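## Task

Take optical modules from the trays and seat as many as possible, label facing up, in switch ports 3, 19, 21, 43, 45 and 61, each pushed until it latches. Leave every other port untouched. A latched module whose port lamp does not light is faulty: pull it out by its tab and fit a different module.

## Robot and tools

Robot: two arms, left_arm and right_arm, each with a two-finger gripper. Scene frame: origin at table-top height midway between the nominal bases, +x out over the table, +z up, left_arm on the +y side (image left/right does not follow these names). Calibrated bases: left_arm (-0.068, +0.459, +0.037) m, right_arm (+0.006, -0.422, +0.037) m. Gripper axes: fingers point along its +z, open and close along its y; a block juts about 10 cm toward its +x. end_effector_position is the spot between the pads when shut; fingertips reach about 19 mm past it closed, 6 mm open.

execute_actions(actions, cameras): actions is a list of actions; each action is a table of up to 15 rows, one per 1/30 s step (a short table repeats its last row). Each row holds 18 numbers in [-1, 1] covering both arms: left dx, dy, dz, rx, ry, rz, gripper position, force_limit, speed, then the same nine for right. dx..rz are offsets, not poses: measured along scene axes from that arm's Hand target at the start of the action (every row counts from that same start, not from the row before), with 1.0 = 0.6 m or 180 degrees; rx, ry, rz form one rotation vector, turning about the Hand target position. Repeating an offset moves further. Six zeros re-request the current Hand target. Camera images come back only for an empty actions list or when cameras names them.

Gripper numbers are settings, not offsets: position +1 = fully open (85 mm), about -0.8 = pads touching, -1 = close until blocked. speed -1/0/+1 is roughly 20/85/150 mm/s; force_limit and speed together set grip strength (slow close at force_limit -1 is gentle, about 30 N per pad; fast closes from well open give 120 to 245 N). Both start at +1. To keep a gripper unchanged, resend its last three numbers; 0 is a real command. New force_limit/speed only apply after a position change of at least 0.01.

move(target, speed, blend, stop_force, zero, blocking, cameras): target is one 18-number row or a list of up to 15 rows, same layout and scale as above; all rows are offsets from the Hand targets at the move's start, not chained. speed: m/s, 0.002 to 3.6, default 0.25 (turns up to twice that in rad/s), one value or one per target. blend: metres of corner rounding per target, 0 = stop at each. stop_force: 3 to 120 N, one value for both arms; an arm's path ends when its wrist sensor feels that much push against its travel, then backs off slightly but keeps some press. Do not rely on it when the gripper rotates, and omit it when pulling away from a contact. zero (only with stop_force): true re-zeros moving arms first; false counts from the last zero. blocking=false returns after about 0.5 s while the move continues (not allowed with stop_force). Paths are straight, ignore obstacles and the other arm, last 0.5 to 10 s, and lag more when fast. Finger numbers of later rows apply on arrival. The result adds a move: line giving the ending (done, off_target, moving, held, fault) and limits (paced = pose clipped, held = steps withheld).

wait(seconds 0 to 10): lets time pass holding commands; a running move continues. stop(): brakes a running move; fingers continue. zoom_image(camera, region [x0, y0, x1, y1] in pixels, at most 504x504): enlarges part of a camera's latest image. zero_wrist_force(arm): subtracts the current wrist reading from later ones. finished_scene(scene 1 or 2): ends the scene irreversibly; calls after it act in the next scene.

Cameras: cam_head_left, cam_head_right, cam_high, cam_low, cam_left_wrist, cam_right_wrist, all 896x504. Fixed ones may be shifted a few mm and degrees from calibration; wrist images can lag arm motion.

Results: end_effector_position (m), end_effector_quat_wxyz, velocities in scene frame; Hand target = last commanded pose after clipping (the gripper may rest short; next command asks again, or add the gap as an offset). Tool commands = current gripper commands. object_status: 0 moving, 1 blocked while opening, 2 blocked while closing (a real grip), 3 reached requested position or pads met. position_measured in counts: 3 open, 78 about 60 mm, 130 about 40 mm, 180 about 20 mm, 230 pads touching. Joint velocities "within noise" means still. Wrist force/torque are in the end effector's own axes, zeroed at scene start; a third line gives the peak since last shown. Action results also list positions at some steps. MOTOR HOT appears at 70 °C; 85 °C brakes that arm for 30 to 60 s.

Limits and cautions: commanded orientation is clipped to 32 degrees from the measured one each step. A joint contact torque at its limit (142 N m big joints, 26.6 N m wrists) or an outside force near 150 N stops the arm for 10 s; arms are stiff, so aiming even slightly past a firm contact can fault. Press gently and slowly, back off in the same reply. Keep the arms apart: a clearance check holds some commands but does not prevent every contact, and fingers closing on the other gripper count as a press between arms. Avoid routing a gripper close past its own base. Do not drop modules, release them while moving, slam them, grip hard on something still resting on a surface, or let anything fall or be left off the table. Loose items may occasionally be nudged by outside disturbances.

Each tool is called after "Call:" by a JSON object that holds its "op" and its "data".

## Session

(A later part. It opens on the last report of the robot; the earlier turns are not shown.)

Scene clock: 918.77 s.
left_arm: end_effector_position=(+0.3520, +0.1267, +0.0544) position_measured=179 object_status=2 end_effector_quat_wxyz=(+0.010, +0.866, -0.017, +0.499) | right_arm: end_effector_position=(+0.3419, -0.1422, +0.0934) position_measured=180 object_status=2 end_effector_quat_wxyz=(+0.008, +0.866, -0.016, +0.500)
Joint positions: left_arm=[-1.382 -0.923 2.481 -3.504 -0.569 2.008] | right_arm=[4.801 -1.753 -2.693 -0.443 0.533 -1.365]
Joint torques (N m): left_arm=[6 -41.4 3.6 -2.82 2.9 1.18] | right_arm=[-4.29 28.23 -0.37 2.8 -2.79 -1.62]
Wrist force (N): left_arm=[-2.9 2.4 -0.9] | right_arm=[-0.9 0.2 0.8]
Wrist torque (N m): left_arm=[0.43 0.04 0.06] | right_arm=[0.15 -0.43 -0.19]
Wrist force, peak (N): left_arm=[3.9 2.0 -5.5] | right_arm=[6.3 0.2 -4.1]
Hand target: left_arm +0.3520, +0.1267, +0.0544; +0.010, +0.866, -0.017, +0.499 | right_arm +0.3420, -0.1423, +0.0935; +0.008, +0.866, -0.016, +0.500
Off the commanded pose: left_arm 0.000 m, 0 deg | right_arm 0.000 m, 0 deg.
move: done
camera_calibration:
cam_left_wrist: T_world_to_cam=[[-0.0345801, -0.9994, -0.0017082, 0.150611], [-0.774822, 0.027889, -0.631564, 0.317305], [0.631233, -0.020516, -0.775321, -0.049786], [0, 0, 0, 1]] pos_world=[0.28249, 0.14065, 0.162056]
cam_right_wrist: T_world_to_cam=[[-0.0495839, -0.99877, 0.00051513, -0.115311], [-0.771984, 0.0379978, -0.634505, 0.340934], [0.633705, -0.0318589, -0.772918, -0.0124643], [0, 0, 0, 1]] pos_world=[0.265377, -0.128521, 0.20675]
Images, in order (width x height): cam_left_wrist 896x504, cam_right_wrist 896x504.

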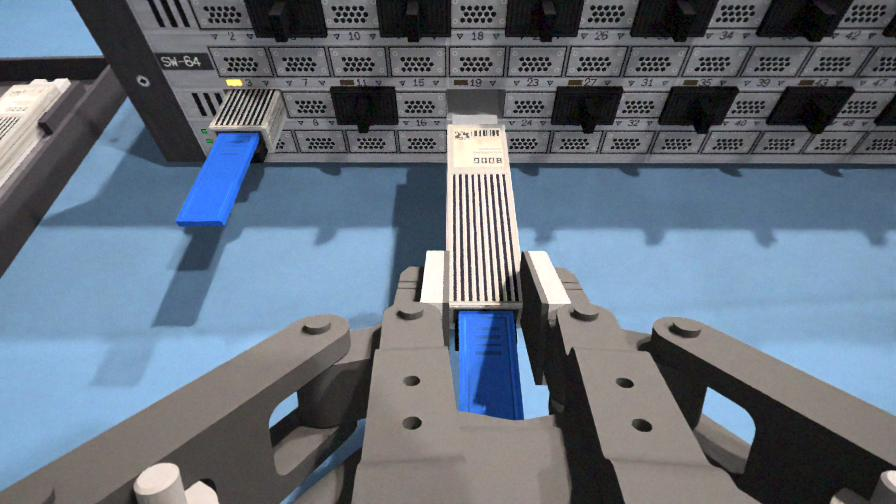

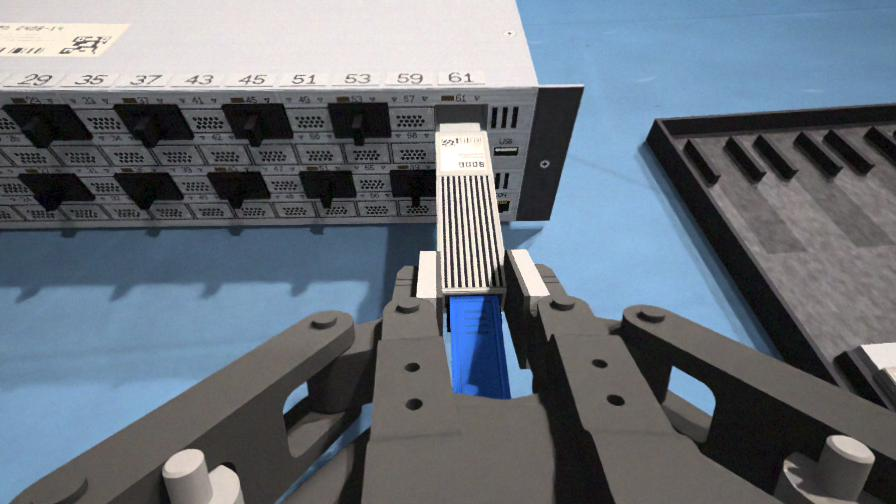

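Call:
{"op": "move", "data": {"target": [[0,-0.0005,0,0,0,0,-1,0.3,-1,0,-0.0008,-0.0013,0,0,0,-1,0.3,-1],[0.034,-0.0018,0,0,0,0,-1,0.3,-1,0.034,-0.0021,-0.0013,0,0,0,-1,0.3,-1]], "speed": [0.05, 0.05], "stop_force": 5, "cameras": ["cam_left_wrist", "cam_right_wrist"]}}

Call:
{"op": "zoom_image", "data": {"camera": "cam_left_wrist", "region": [400, 70, 560, 210]}}

Call:
{"op": "zoom_image", "data": {"camera": "cam_right_wrist", "region": [400, 70, 560, 210]}}

Scene clock: 938.27 s.
left_arm: end_effector_position=(+0.3724, +0.1256, +0.0544) position_measured=179 object_status=2 end_effector_quat_wxyz=(+0.010, +0.866, -0.017, +0.499) | right_arm: end_effector_position=(+0.3624, -0.1435, +0.0927) position_measured=180 object_status=2 end_effector_quat_wxyz=(+0.008, +0.866, -0.016, +0.500)
Joint positions: left_arm=[-1.327 -0.896 2.436 -3.564 -0.591 2.1] | right_arm=[4.729 -1.828 -2.683 -0.255 0.525 -1.507]
Joint torques (N m): left_arm=[-5.46 -43.52 10.91 -1.52 3.05 1.02] | right_arm=[9.11 31.3 -1.92 3.99 0.23 -1.09]
Wrist force (N): left_arm=[-3.0 2.7 -0.8] | right_arm=[0.0 -0.2 0.6]
Wrist torque (N m): left_arm=[0.50 0.06 0.08] | right_arm=[0.07 -0.49 -0.21]
Wrist force, peak (N): left_arm=[-3.5 2.7 -1.4] | right_arm=[-1.4 0.8 0.2]
Hand target: left_arm +0.3724, +0.1256, +0.0544; +0.010, +0.866, -0.017, +0.499 | right_arm +0.3624, -0.1435, +0.0927; +0.008, +0.866, -0.016, +0.500
Off the commanded pose: left_arm 0.000 m, 0 deg | right_arm 0.000 m, 0 deg.
move: done
camera_calibration:
cam_left_wrist: T_world_to_cam=[[-0.0345028, -0.999403, -0.00164491, 0.150288], [-0.774825, 0.0277891, -0.631565, 0.333295], [0.631234, -0.0205162, -0.775321, -0.0626694], [0, 0, 0, 1]] pos_world=[0.30299, 0.13965, 0.162156]
cam_right_wrist: T_world_to_cam=[[-0.0496479, -0.998767, 0.00058542, -0.115593], [-0.771892, 0.0379982, -0.634617, 0.356283], [0.633812, -0.0319593, -0.772827, -0.0260373], [0, 0, 0, 1]] pos_world=[0.285776, -0.129821, 0.206049]
Images, in order (width x height): cam_left_wrist 896x504, cam_right_wrist 896x504.

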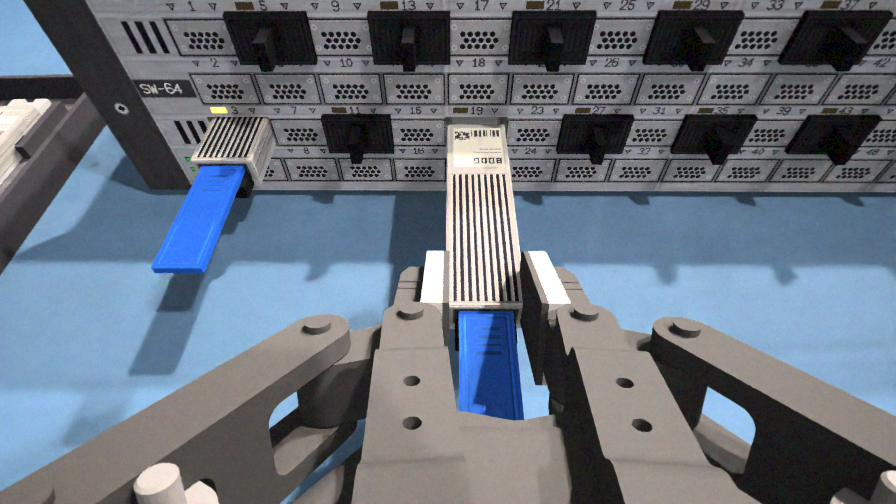

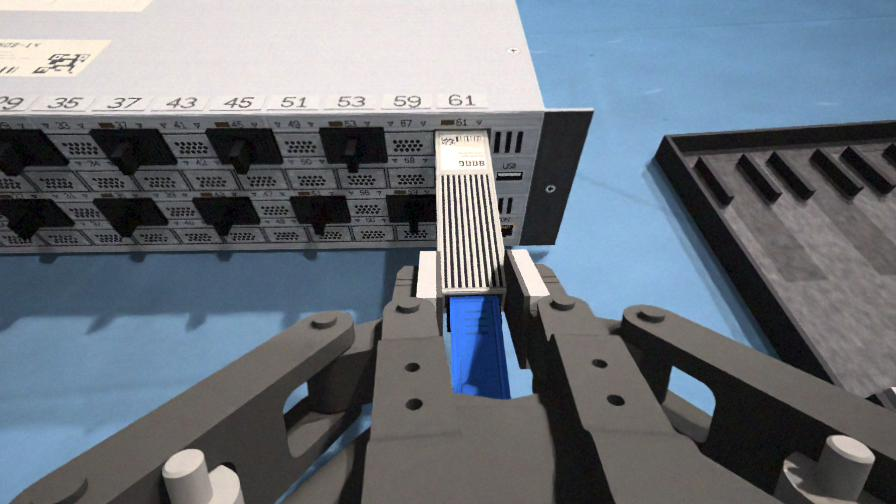

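Scaled by 3.150 from the camera's 896x504 image, which has a finer 1280x720 frame.

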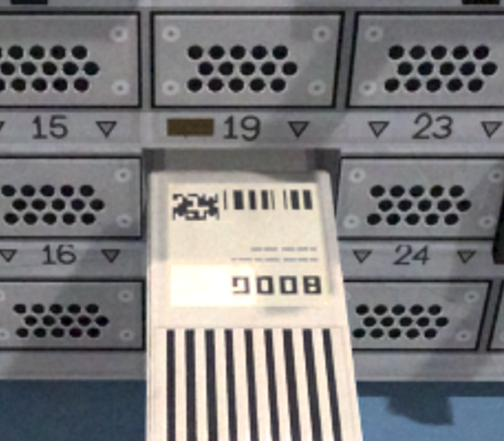

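Scaled by 3.150 from the camera's 896x504 image, which has a finer 1280x720 frame.

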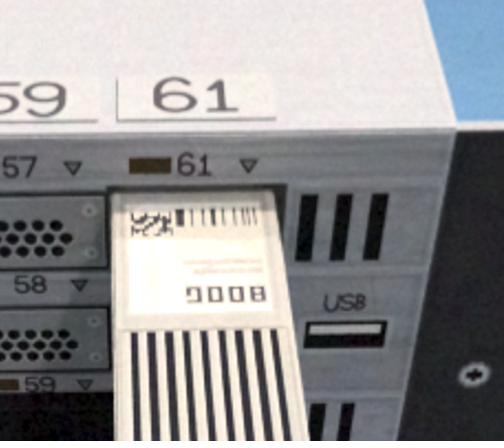

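Call:
{"op": "zoom_image", "data": {"camera": "cam_right_wrist", "region": [190, 90, 510, 250]}}

Call:
{"op": "zoom_image", "data": {"camera": "cam_left_wrist", "region": [300, 0, 620, 200]}}

Scaled by 1.575 from the camera's 896x504 image, which has a finer 1280x720 frame.

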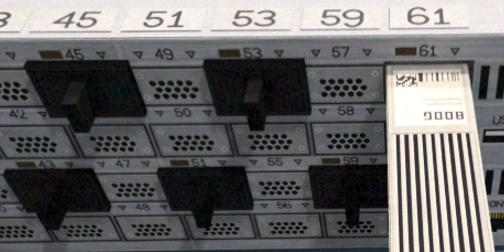

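Scaled by 1.575 from the camera's 896x504 image, which has a finer 1280x720 frame.

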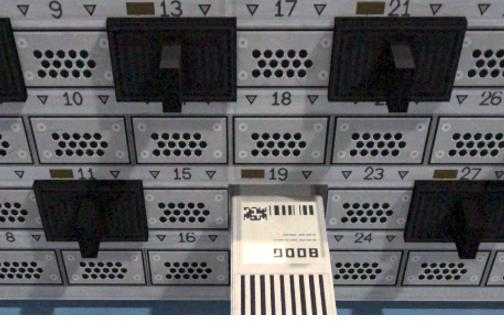

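Call:
{"op": "zoom_image", "data": {"camera": "cam_right_wrist", "region": [425, 115, 505, 185]}}

Call:
{"op": "zoom_image", "data": {"camera": "cam_left_wrist", "region": [435, 105, 515, 175]}}

Scaled by 6.300 from the camera's 896x504 image, which has a finer 1280x720 frame.

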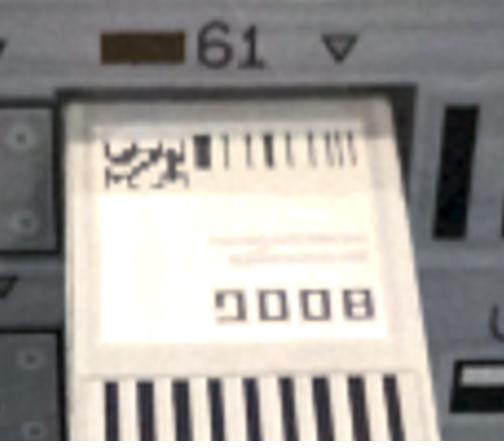

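Scaled by 6.300 from the camera's 896x504 image, which has a finer 1280x720 frame.

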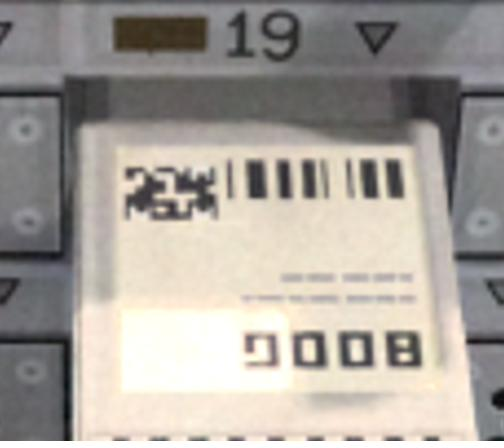

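Call:
{"op": "move", "data": {"target": [[0,-0.0003,0.0004,0,0,0,-1,0.3,-1,-0.001,-0.0006,-0.0007,0,0,0,-1,0.3,-1],[0.0167,-0.0009,0.0004,0,0,0,-1,0.3,-1,0.0167,-0.0013,-0.0007,0,0,0,-1,0.3,-1]], "speed": [0.02, 0.015], "stop_force": 5, "cameras": ["cam_left_wrist", "cam_right_wrist"]}}

Call:
{"op": "zoom_image", "data": {"camera": "cam_right_wrist", "region": [425, 115, 505, 185]}}

Call:
{"op": "zoom_image", "data": {"camera": "cam_left_wrist", "region": [435, 105, 515, 175]}}

Scene clock: 984.57 s.
left_arm: end_effector_position=(+0.3825, +0.1251, +0.0547) position_measured=179 object_status=2 end_effector_quat_wxyz=(+0.010, +0.866, -0.017, +0.499) | right_arm: end_effector_position=(+0.3724, -0.1443, +0.0923) position_measured=180 object_status=2 end_effector_quat_wxyz=(+0.008, +0.866, -0.016, +0.500)
Joint positions: left_arm=[-1.302 -0.885 2.414 -3.586 -0.603 2.141] | right_arm=[4.694 -1.865 -2.675 -0.165 0.524 -1.577]
Joint torques (N m): left_arm=[-5.45 -43.94 10.14 -1.52 2.95 -2.03] | right_arm=[9.29 31.59 -2.99 1.13 0.01 1.78]
Wrist force (N): left_arm=[-3.3 2.8 -1.1] | right_arm=[0.2 0.0 0.9]
Wrist torque (N m): left_arm=[0.50 0.10 0.02] | right_arm=[0.16 -0.38 -0.18]
Wrist force, peak (N): left_arm=[-3.5 2.8 -1.0] | right_arm=[0.5 0.1 1.3]
Hand target: left_arm +0.3825, +0.1251, +0.0547; +0.010, +0.866, -0.017, +0.499 | right_arm +0.3724, -0.1443, +0.0923; +0.008, +0.866, -0.016, +0.500
Off the commanded pose: left_arm 0.000 m, 0 deg | right_arm 0.000 m, 0 deg.
move: done
camera_calibration:
cam_left_wrist: T_world_to_cam=[[-0.0345801, -0.9994, -0.0017082, 0.150067], [-0.774822, 0.027889, -0.631564, 0.341171], [0.631233, -0.020516, -0.775321, -0.0688388], [0, 0, 0, 1]] pos_world=[0.31299, 0.13905, 0.162356]
cam_right_wrist: T_world_to_cam=[[-0.0496479, -0.998767, 0.00058542, -0.115895], [-0.771892, 0.0379982, -0.634617, 0.363779], [0.633812, -0.0319593, -0.772827, -0.0327101], [0, 0, 0, 1]] pos_world=[0.295776, -0.130621, 0.205649]
Images, in order (width x height): cam_left_wrist 896x504, cam_right_wrist 896x504.

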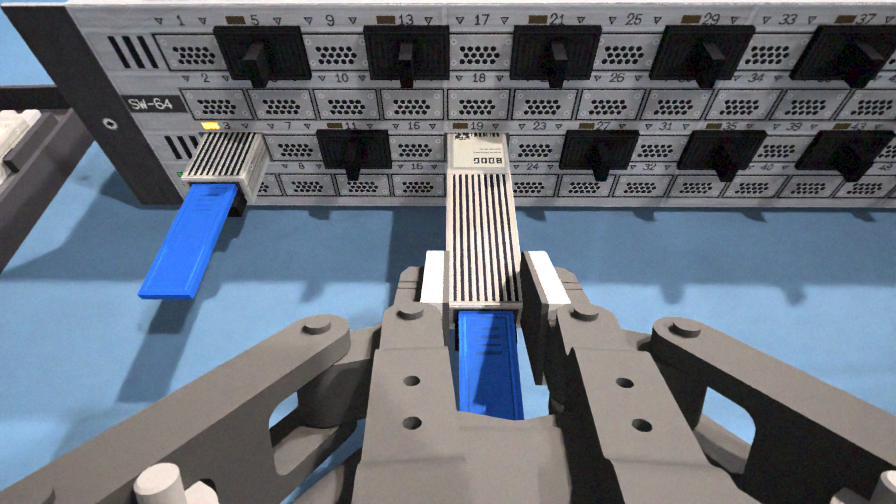

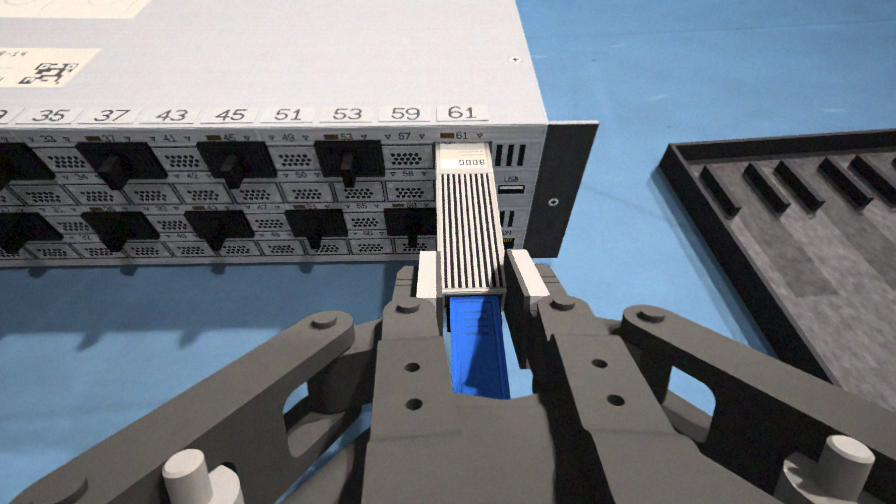

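Scaled by 6.300 from the camera's 896x504 image, which has a finer 1280x720 frame.

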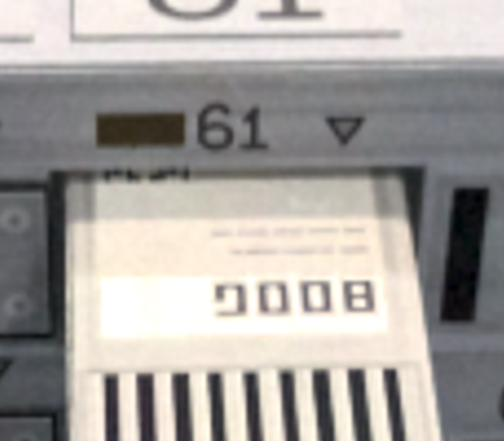

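Scaled by 6.300 from the camera's 896x504 image, which has a finer 1280x720 frame.

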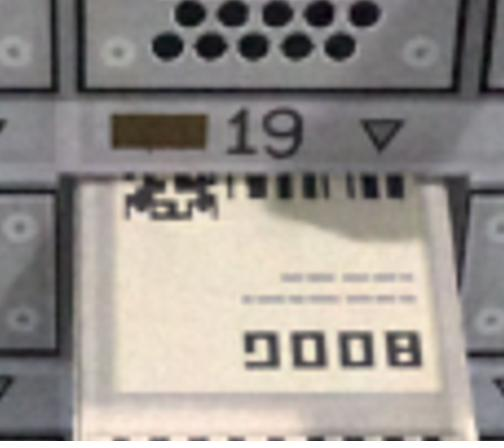

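Call:
{"op": "move", "data": {"target": [[0.0333,-0.0013,-0.0007,0,0,0,-1,0.3,-1,0.0333,-0.0013,0,0,0,0,-1,0.3,-1],[0.0667,-0.0026,-0.0007,0,0,0,-1,0.3,-1,0.0667,-0.0026,0,0,0,0,-1,0.3,-1]], "speed": [0.04,0.04], "stop_force": 22, "cameras": ["cam_left_wrist", "cam_right_wrist"]}}

Scene clock: 992.63 s.
left_arm: end_effector_position=(+0.4225, +0.1235, +0.0543) position_measured=179 object_status=2 end_effector_quat_wxyz=(+0.010, +0.866, -0.017, +0.499) | right_arm: end_effector_position=(+0.4083, -0.1457, +0.0924) position_measured=180 object_status=2 end_effector_quat_wxyz=(+0.008, +0.866, -0.016, +0.500)
Joint positions: left_arm=[-1.205 -0.843 2.323 -3.651 -0.653 2.282] | right_arm=[4.574 -1.978 -2.626 0.1 0.537 -1.811]
Joint torques (N m): left_arm=[-6.59 -47.51 9.57 -1.86 2.62 -1.23] | right_arm=[-5.2 12.37 16.17 3.98 1.97 -1.52]
Wrist force (N): left_arm=[-2.6 2.7 4.8] | right_arm=[6.9 -0.2 6.3]
Wrist torque (N m): left_arm=[0.41 0.11 0.06] | right_arm=[0.16 -0.32 -0.17]
Wrist force, peak (N): left_arm=[-8.4 1.7 -7.7] | right_arm=[-5.6 1.3 -39.1]
Hand target: left_arm +0.4225, +0.1235, +0.0543; +0.010, +0.866, -0.017, +0.499 | right_arm +0.4083, -0.1457, +0.0924; +0.008, +0.866, -0.016, +0.500 (not the last commanded pose)
Off the commanded pose: left_arm 0.000 m, 0 deg | right_arm 0.004 m, 0 deg.
move: contact (right_arm)
camera_calibration:
cam_left_wrist: T_world_to_cam=[[-0.0345801, -0.9994, -0.0017082, 0.149951], [-0.774822, 0.027889, -0.631564, 0.371953], [0.631233, -0.020516, -0.775321, -0.0944291], [0, 0, 0, 1]] pos_world=[0.35299, 0.13755, 0.161956]
cam_right_wrist: T_world_to_cam=[[-0.05034, -0.998732, 0.000792438, -0.115215], [-0.771856, 0.038401, -0.634636, 0.391648], [0.633801, -0.0325592, -0.772811, -0.0555075], [0, 0, 0, 1]] pos_world=[0.331677, -0.131916, 0.205749]
Images, in order (width x height): cam_left_wrist 896x504, cam_right_wrist 896x504.

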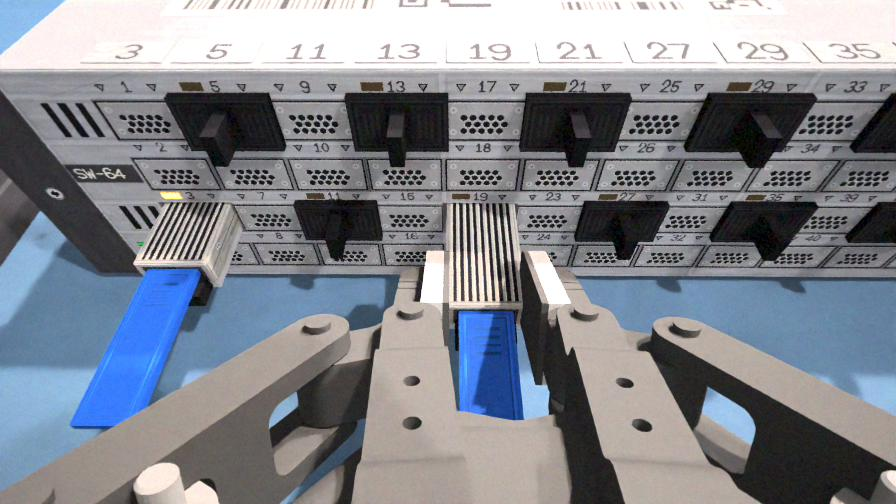

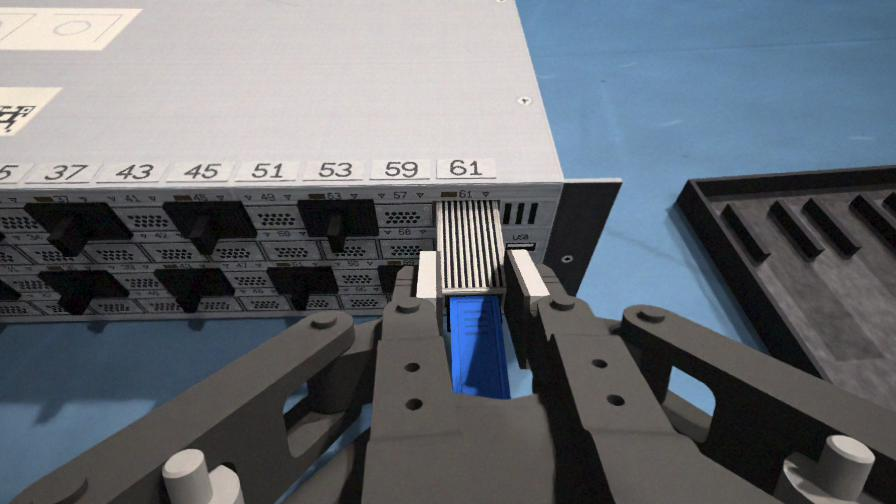

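Call:
{"op": "move", "data": {"target": [0.0288,-0.0011,0,0,0,0,-1,0.3,-1,0.0303,-0.0012,0.0006,0,0,0,-1,0.3,-1], "speed": 0.03, "stop_force": 70, "cameras": ["cam_left_wrist", "cam_right_wrist"]}}

Call:
{"op": "zoom_image", "data": {"camera": "cam_left_wrist", "region": [400, 180, 580, 340]}}

Call:
{"op": "zoom_image", "data": {"camera": "cam_right_wrist", "region": [390, 180, 570, 340]}}

Scene clock: 1001.53 s.
left_arm: end_effector_position=(+0.4398, +0.1228, +0.0543) position_measured=179 object_status=2 end_effector_quat_wxyz=(+0.010, +0.866, -0.017, +0.499) | right_arm: end_effector_position=(+0.4266, -0.1464, +0.0927) position_measured=180 object_status=2 end_effector_quat_wxyz=(+0.008, +0.866, -0.016, +0.500)
Joint positions: left_arm=[-1.166 -0.828 2.282 -3.666 -0.676 2.333] | right_arm=[4.516 -2.023 -2.592 0.204 0.552 -1.919]
Joint torques (N m): left_arm=[7.78 -50.09 -2.04 -3.57 6.64 -2.05] | right_arm=[-6.1 35.38 7.51 1.88 -8.7 1.72]
Wrist force (N): left_arm=[-30.0 1.3 -42.1] | right_arm=[-25.4 3.9 -58.3]
Wrist torque (N m): left_arm=[0.46 0.21 0.04] | right_arm=[0.05 -0.62 -0.08]
Wrist force, peak (N): left_arm=[-34.1 -0.2 -49.5] | right_arm=[-24.4 2.9 -62.2]
Hand target: left_arm +0.4398, +0.1228, +0.0543; +0.010, +0.866, -0.017, +0.499 | right_arm +0.4266, -0.1464, +0.0927; +0.008, +0.866, -0.016, +0.500
Off the commanded pose: left_arm 0.000 m, 0 deg | right_arm 0.000 m, 0 deg.
move: contact (right_arm)
camera_calibration:
cam_left_wrist: T_world_to_cam=[[-0.0345801, -0.9994, -0.0017082, 0.14985], [-0.774822, 0.027889, -0.631564, 0.385377], [0.631233, -0.020516, -0.775321, -0.105364], [0, 0, 0, 1]] pos_world=[0.37029, 0.13685, 0.161956]
cam_right_wrist: T_world_to_cam=[[-0.0503242, -0.998732, 0.000947093, -0.11503], [-0.772038, 0.0382999, -0.634421, 0.405998], [0.633581, -0.0326579, -0.772987, -0.0667961], [0, 0, 0, 1]] pos_world=[0.349978, -0.132615, 0.20605]
Images, in order (width x height): cam_left_wrist 896x504, cam_right_wrist 896x504.

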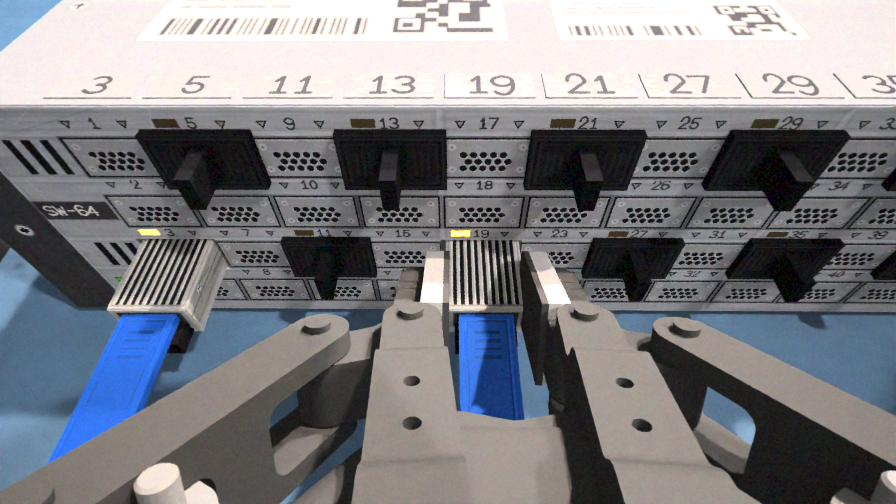

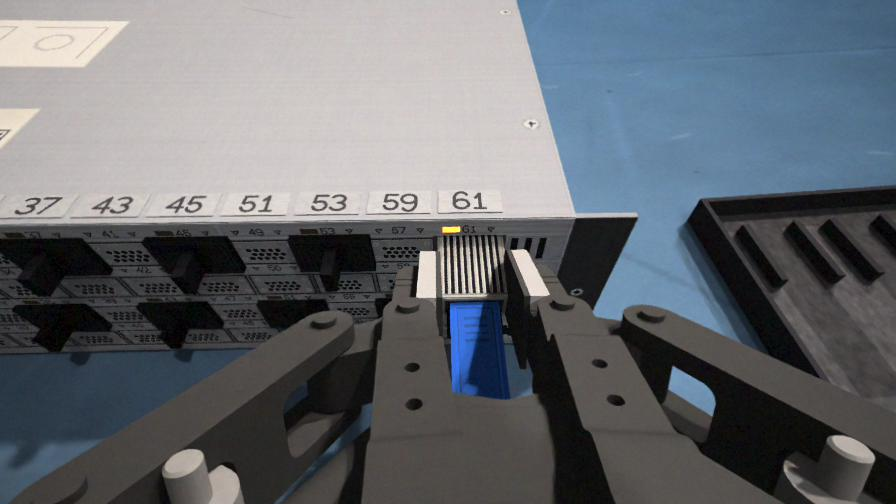

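Scaled by 2.800 from the camera's 896x504 image, which has a finer 1280x720 frame.

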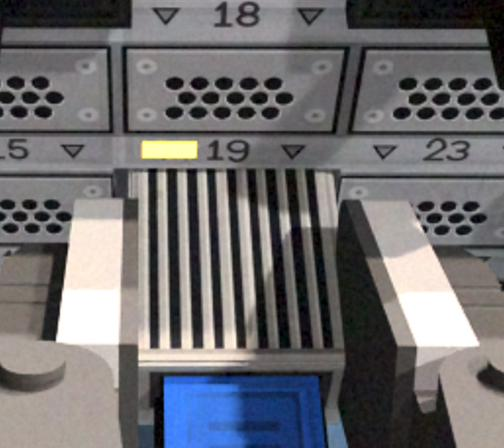

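Scaled by 2.800 from the camera's 896x504 image, which has a finer 1280x720 frame.

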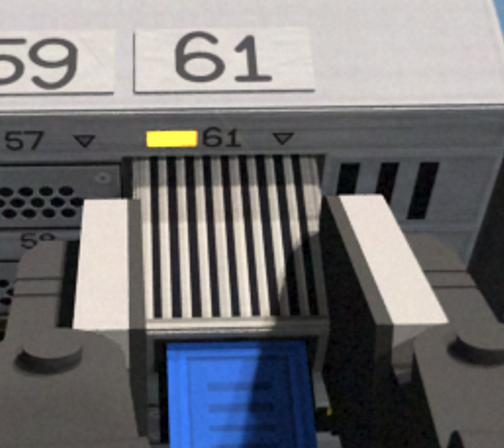

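Call:
{"op": "move", "data": {"target": [[-0.0012,0,0,0,0,0,-1,0.3,-1,-0.0015,0,0,0,0,0,-1,0.3,-1],[-0.0012,0,0,0,0,0,-0.15,0.3,-0.5,-0.0015,0,0,0,0,0,-0.15,0.3,-0.5],[-0.101,0.0038,0.0583,0,0,0,-0.15,0.3,-0.5,-0.101,0.0038,0.0583,0,0,0,-0.15,0.3,-0.5],[-0.0913,-0.038,0.0595,0,0,0,-0.15,0.3,-0.5,-0.091,0.1523,0.0588,0,0,0,-0.15,0.3,-0.5],[-0.0303,-0.039,0.0428,0,0,0,-0.5,0.3,-0.5,-0.0178,0.1665,-0.0235,0,0,0,-0.5,0.3,-0.5]], "speed": [0.02,0.02,0.2,0.25,0.15], "blend": [0,0,0.01,0.02,0], "cameras": ["cam_left_wrist", "cam_right_wrist"]}}

Call:
{"op": "zoom_image", "data": {"camera": "cam_left_wrist", "region": [400, 140, 580, 300]}}

Call:
{"op": "zoom_image", "data": {"camera": "cam_right_wrist", "region": [380, 140, 560, 300]}}

Scene clock: 1021.37 s.
left_arm: end_effector_position=(+0.4216, +0.0994, +0.0799) position_measured=192 object_status=0 end_effector_quat_wxyz=(+0.010, +0.866, -0.017, +0.499) | right_arm: end_effector_position=(+0.4159, -0.0465, +0.0786) position_measured=192 object_status=0 end_effector_quat_wxyz=(+0.008, +0.866, -0.016, +0.500)
Joint positions: left_arm=[-1.227 -0.922 2.289 -3.513 -0.641 2.251] | right_arm=[4.594 -2.086 -2.375 -0.075 0.533 -1.773]
Joint torques (N m): left_arm=[4.31 -45.9 6.43 -1.94 2.65 1.17] | right_arm=[6.18 21.02 -0.64 4.28 -4.14 -1.32]
Wrist force (N): left_arm=[-1.3 1.9 -1.4] | right_arm=[-0.2 -0.3 0.6]
Wrist torque (N m): left_arm=[0.36 -0.07 0.07] | right_arm=[0.03 -0.30 -0.18]
Wrist force, peak (N): left_arm=[-30.0 1.2 -42.3] | right_arm=[-25.3 3.7 -58.8]
Hand target: left_arm +0.4216, +0.0994, +0.0799; +0.010, +0.866, -0.017, +0.499 | right_arm +0.4159, -0.0465, +0.0786; +0.008, +0.866, -0.016, +0.500
Off the commanded pose: left_arm 0.000 m, 0 deg | right_arm 0.000 m, 0 deg.
move: done
camera_calibration:
cam_left_wrist: T_world_to_cam=[[-0.0345801, -0.9994, -0.0017082, 0.125878], [-0.774822, 0.027889, -0.631564, 0.388159], [0.631233, -0.020516, -0.775321, -0.0744296], [0, 0, 0, 1]] pos_world=[0.35209, 0.11345, 0.187656]
cam_right_wrist: T_world_to_cam=[[-0.0503873, -0.998729, 0.00102441, -0.0157743], [-0.772036, 0.0382995, -0.634424, 0.384965], [0.633579, -0.0327578, -0.772984, -0.0676565], [0, 0, 0, 1]] pos_world=[0.339278, -0.0327145, 0.19195]
Images, in order (width x height): cam_left_wrist 896x504, cam_right_wrist 896x504.

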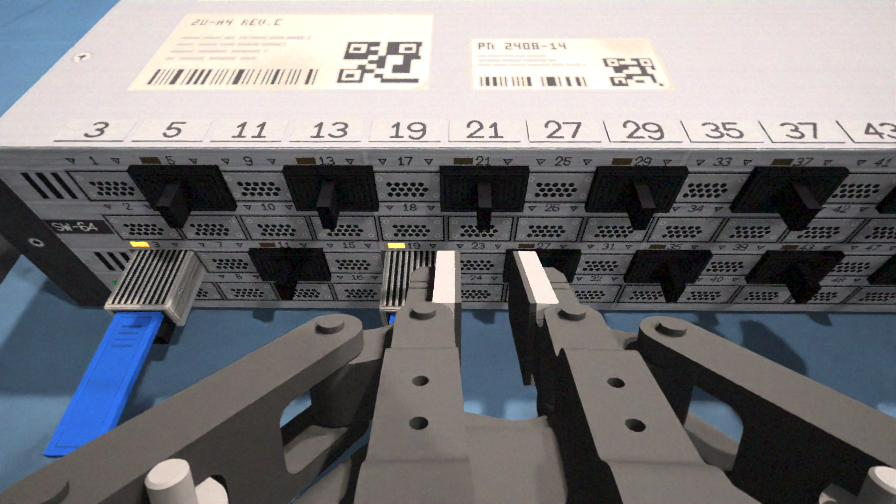

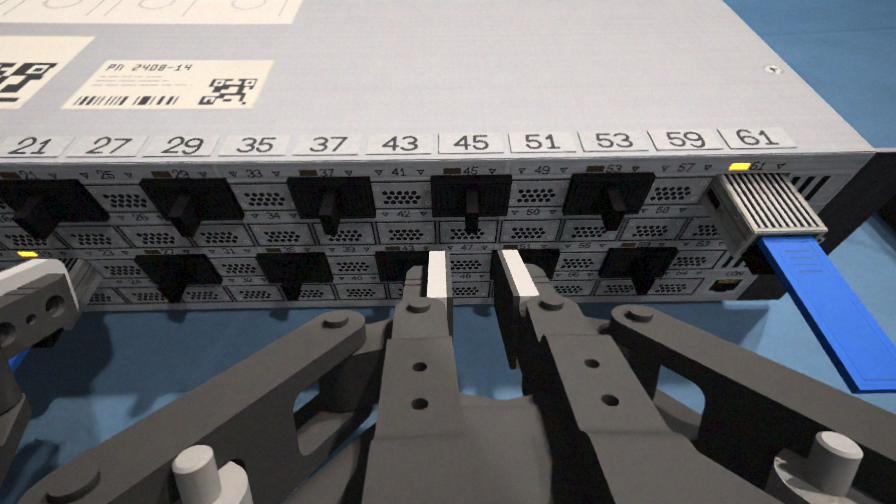

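Scaled by 2.800 from the camera's 896x504 image, which has a finer 1280x720 frame.

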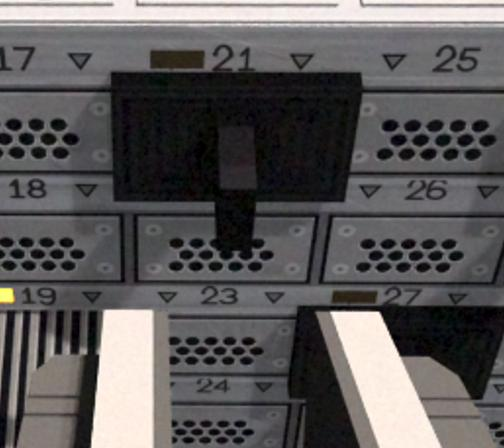

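Scaled by 2.800 from the camera's 896x504 image, which has a finer 1280x720 frame.

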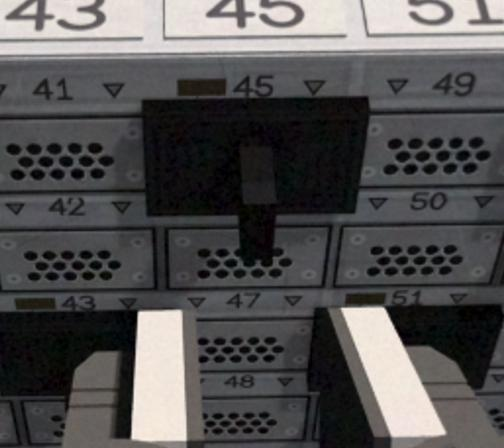

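Call:
{"op": "move", "data": {"target": [0.0287,-0.0008,0.0013,0,0,0,-0.5,0.3,-0.5,0.029,-0.0018,0.0005,0,0,0,-0.5,0.3,-0.5], "speed": 0.04, "stop_force": 8, "cameras": ["cam_left_wrist", "cam_right_wrist"]}}

Call:
{"op": "zoom_image", "data": {"camera": "cam_left_wrist", "region": [400, 160, 580, 320]}}

Call:
{"op": "zoom_image", "data": {"camera": "cam_right_wrist", "region": [380, 160, 560, 320]}}

Scene clock: 1038.07 s.
left_arm: end_effector_position=(+0.4388, +0.0990, +0.0807) position_measured=192 object_status=3 end_effector_quat_wxyz=(+0.010, +0.866, -0.017, +0.499) | right_arm: end_effector_position=(+0.4333, -0.0476, +0.0789) position_measured=192 object_status=3 end_effector_quat_wxyz=(+0.008, +0.866, -0.016, +0.500)
Joint positions: left_arm=[-1.19 -0.905 2.251 -3.533 -0.662 2.302] | right_arm=[4.551 -2.115 -2.351 -0.001 0.542 -1.854]
Joint torques (N m): left_arm=[-5.46 -46.89 6.08 -1.36 2.59 -2.04] | right_arm=[9.52 44.74 -0.7 1.5 -4.16 0.09]
Wrist force (N): left_arm=[-1.3 2.0 -1.5] | right_arm=[-0.9 -0.3 0.4]
Wrist torque (N m): left_arm=[0.37 -0.06 0.05] | right_arm=[0.03 -0.21 -0.13]
Wrist force, peak (N): left_arm=[-2.0 2.0 -2.1] | right_arm=[-1.5 -0.5 -0.5]
Hand target: left_arm +0.4388, +0.0990, +0.0807; +0.010, +0.866, -0.017, +0.499 | right_arm +0.4333, -0.0476, +0.0789; +0.008, +0.866, -0.016, +0.500
Off the commanded pose: left_arm 0.000 m, 0 deg | right_arm 0.000 m, 0 deg.
move: done
camera_calibration:
cam_left_wrist: T_world_to_cam=[[-0.0345801, -0.9994, -0.0017082, 0.125975], [-0.774822, 0.027889, -0.631564, 0.402006], [0.631233, -0.020516, -0.775321, -0.0846768], [0, 0, 0, 1]] pos_world=[0.36929, 0.11295, 0.188456]
cam_right_wrist: T_world_to_cam=[[-0.0503873, -0.998729, 0.00102441, -0.0159965], [-0.772036, 0.0382995, -0.634424, 0.398631], [0.633579, -0.0327578, -0.772984, -0.0784849], [0, 0, 0, 1]] pos_world=[0.356678, -0.0338145, 0.19225]
Images, in order (width x height): cam_left_wrist 896x504, cam_right_wrist 896x504.

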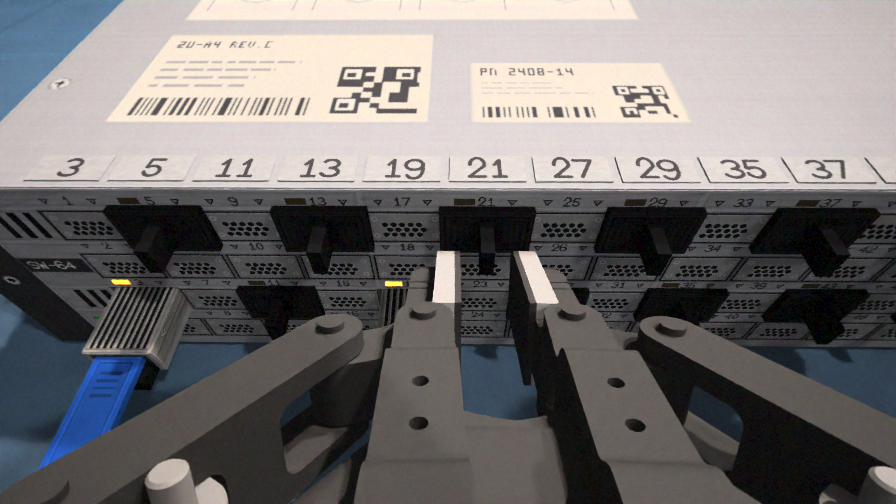

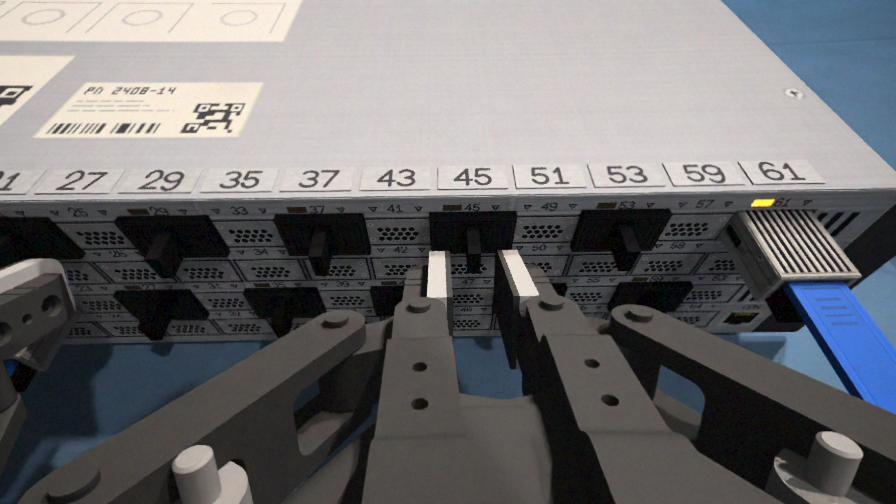

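Scaled by 2.800 from the camera's 896x504 image, which has a finer 1280x720 frame.

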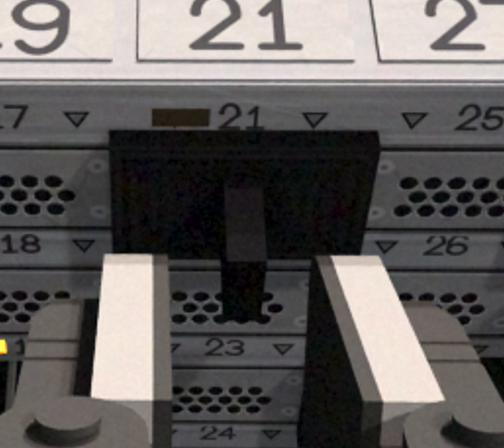

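Scaled by 2.800 from the camera's 896x504 image, which has a finer 1280x720 frame.

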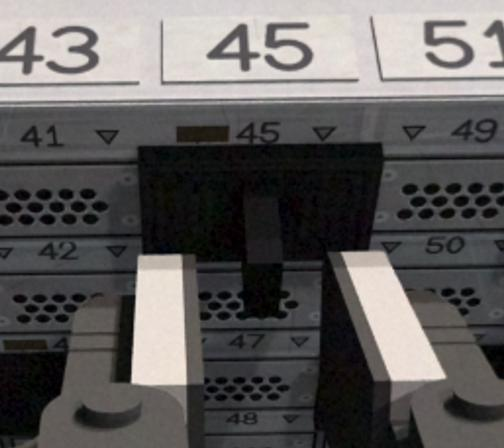

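Call:
{"op": "move", "data": {"target": [[0,-0.0004,0,0,0,0,-1,-0.6,-1,0,0,0,0,0,0,-1,-0.6,-1],[-0.0667,0.0021,0,0,0,0,-1,-0.6,-1,-0.0667,0.0025,0,0,0,0,-1,-0.6,-1],[-0.1647,0.1185,0.0988,0.01,0.25,0,-1,-0.6,-1,-0.1388,-0.104,0.1018,0.01,0.25,0,-1,-0.6,-1],[-0.373,0.2435,-0.0178,0.02,0.4996,0,-1,-0.6,-1,-0.2722,-0.2457,-0.0148,0.02,0.4996,0,-1,-0.6,-1]], "speed": [0.06, 0.08, 0.4, 0.4], "blend": [0, 0.015, 0.03, 0], "cameras": ["cam_left_wrist", "cam_right_wrist", "cam_head_right"]}}

Scene clock: 1046.57 s.
left_arm: end_effector_position=(+0.2151, +0.2451, +0.0700) position_measured=224 object_status=2 end_effector_quat_wxyz=(-0.005, +0.966, -0.019, -0.259) | right_arm: end_effector_position=(+0.2701, -0.1950, +0.0700) position_measured=223 object_status=2 end_effector_quat_wxyz=(-0.008, +0.966, -0.020, -0.259)
Joint positions: left_arm=[-0.779 -1.369 2.181 -1.978 -1.915 2.474] | right_arm=[3.973 -1.745 -2.232 -1.095 1.961 -2.36]
Joint torques (N m): left_arm=[-2.7 -33.88 -26.1 -2.25 -1.57 -0.55] | right_arm=[2.96 32.68 8.25 1.76 0.27 -0.43]
Wrist force (N): left_arm=[3.3 1.0 -2.2] | right_arm=[-0.1 0.4 -1.5]
Wrist torque (N m): left_arm=[0.17 -0.44 -0.01] | right_arm=[0.12 0.22 -0.03]
Wrist force, peak (N): left_arm=[2.5 1.6 3.7] | right_arm=[2.4 0.0 5.7]
Hand target: left_arm +0.2150, +0.2451, +0.0700; -0.005, +0.966, -0.019, -0.259 | right_arm +0.2700, -0.1950, +0.0700; -0.008, +0.966, -0.020, -0.259
Off the commanded pose: left_arm 0.000 m, 0 deg | right_arm 0.000 m, 0 deg.
move: done
camera_calibration:
cam_left_wrist: T_world_to_cam=[[-0.0416747, -0.999116, -0.00549689, 0.26597], [-0.631394, 0.0220717, 0.775148, 0.0898767], [-0.774342, 0.0357748, -0.631755, 0.32968], [0, 0, 0, 1]] pos_world=[0.323117, 0.251957, 0.140072]
cam_right_wrist: T_world_to_cam=[[-0.0390752, -0.999183, 0.010324, -0.175168], [-0.633875, 0.0327734, 0.772741, 0.135738], [-0.772448, 0.0236509, -0.634638, 0.394308], [0, 0, 0, 1]] pos_world=[0.383779, -0.1888, 0.147162]
Images, in order (width x height): cam_head_right 896x504, cam_left_wrist 896x504, cam_right_wrist 896x504.

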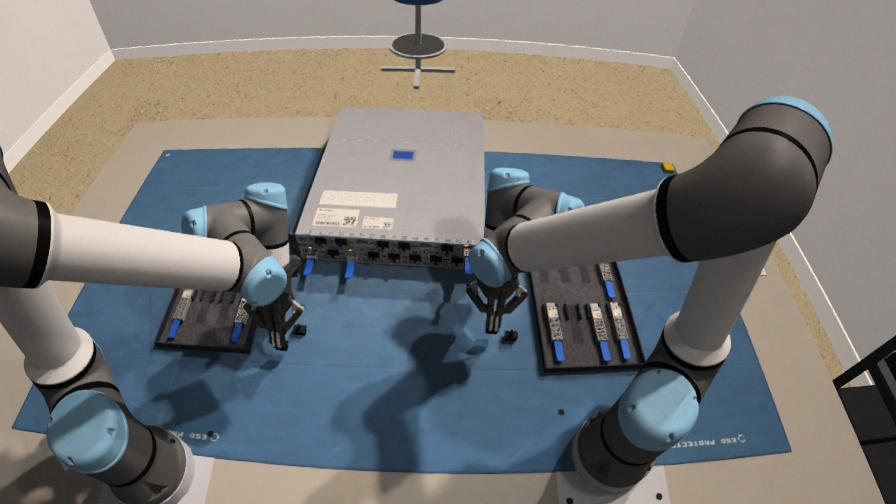

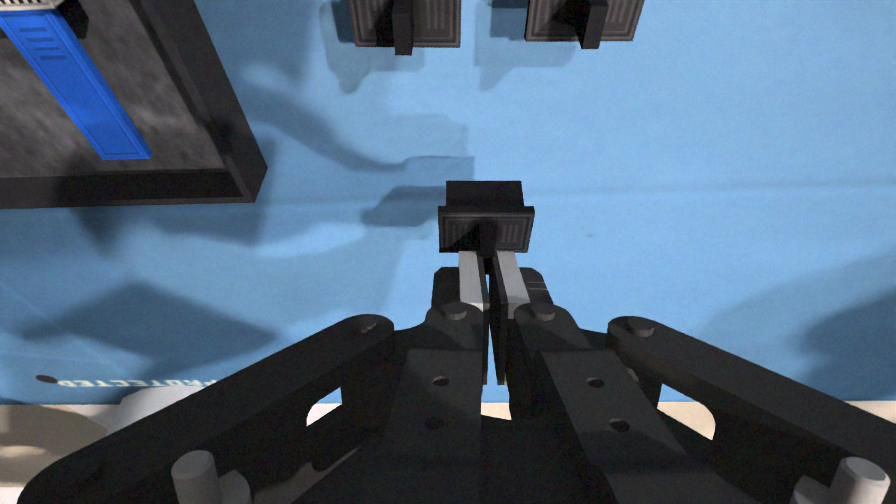

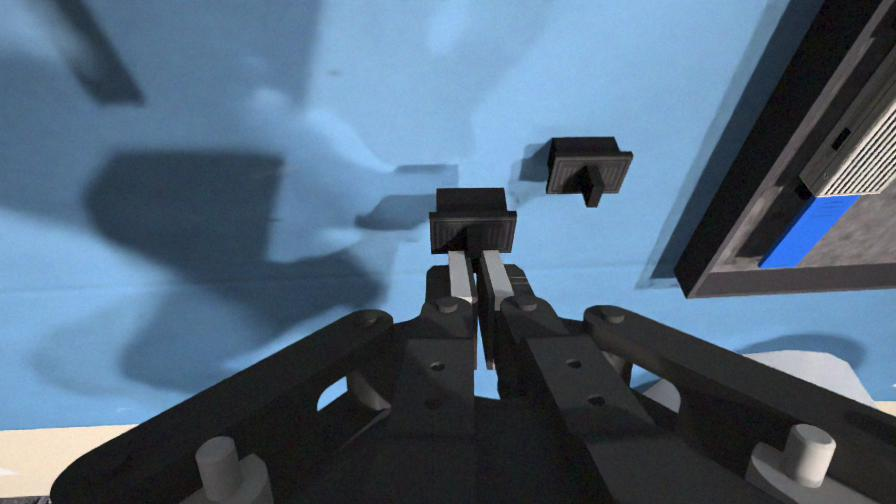

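Call:
{"op": "move", "data": {"target": [[0,0,-0.0333,0,0,0,-1,-0.6,-1,0,0,-0.0375,0,0,0,-1,-0.6,-1],[0,0,-0.055,0,0,0,-1,-0.6,-1,0,0,-0.0583,0,0,0,-1,-0.6,-1]], "speed": [0.06, 0.007], "stop_force": 3.5}}

Scene clock: 1052.10 s.
left_arm: end_effector_position=(+0.2150, +0.2451, +0.0435) position_measured=224 object_status=2 end_effector_quat_wxyz=(-0.005, +0.966, -0.019, -0.259) | right_arm: end_effector_position=(+0.2700, -0.1950, +0.0412) position_measured=223 object_status=2 end_effector_quat_wxyz=(-0.008, +0.966, -0.020, -0.259)
Joint positions: left_arm=[-0.779 -1.311 2.204 -2.059 -1.915 2.475] | right_arm=[3.973 -1.812 -2.257 -1.004 1.961 -2.361]
Joint torques (N m): left_arm=[-4.98 -37.51 -29.62 -0.36 -1.19 -1.24] | right_arm=[-1.99 37.03 26.6 0.54 1.47 1.38]
Wrist force (N): left_arm=[1.6 -0.2 -4.2] | right_arm=[-1.9 -0.5 -4.9]
Wrist torque (N m): left_arm=[0.23 -0.38 -0.05] | right_arm=[0.03 0.24 -0.02]
Wrist force, peak (N): left_arm=[-4.6 -3.1 -12.3] | right_arm=[-8.0 1.7 -14.1]
Hand target: left_arm +0.2150, +0.2451, +0.0435; -0.005, +0.966, -0.019, -0.259 (not the last commanded pose) | right_arm +0.2700, -0.1950, +0.0412; -0.008, +0.966, -0.020, -0.259 (not the last commanded pose)
Off the commanded pose: left_arm 0.006 m, 0 deg | right_arm 0.006 m, 0 deg.
move: contact (left_arm, right_arm); path passed 1 of 2 targets


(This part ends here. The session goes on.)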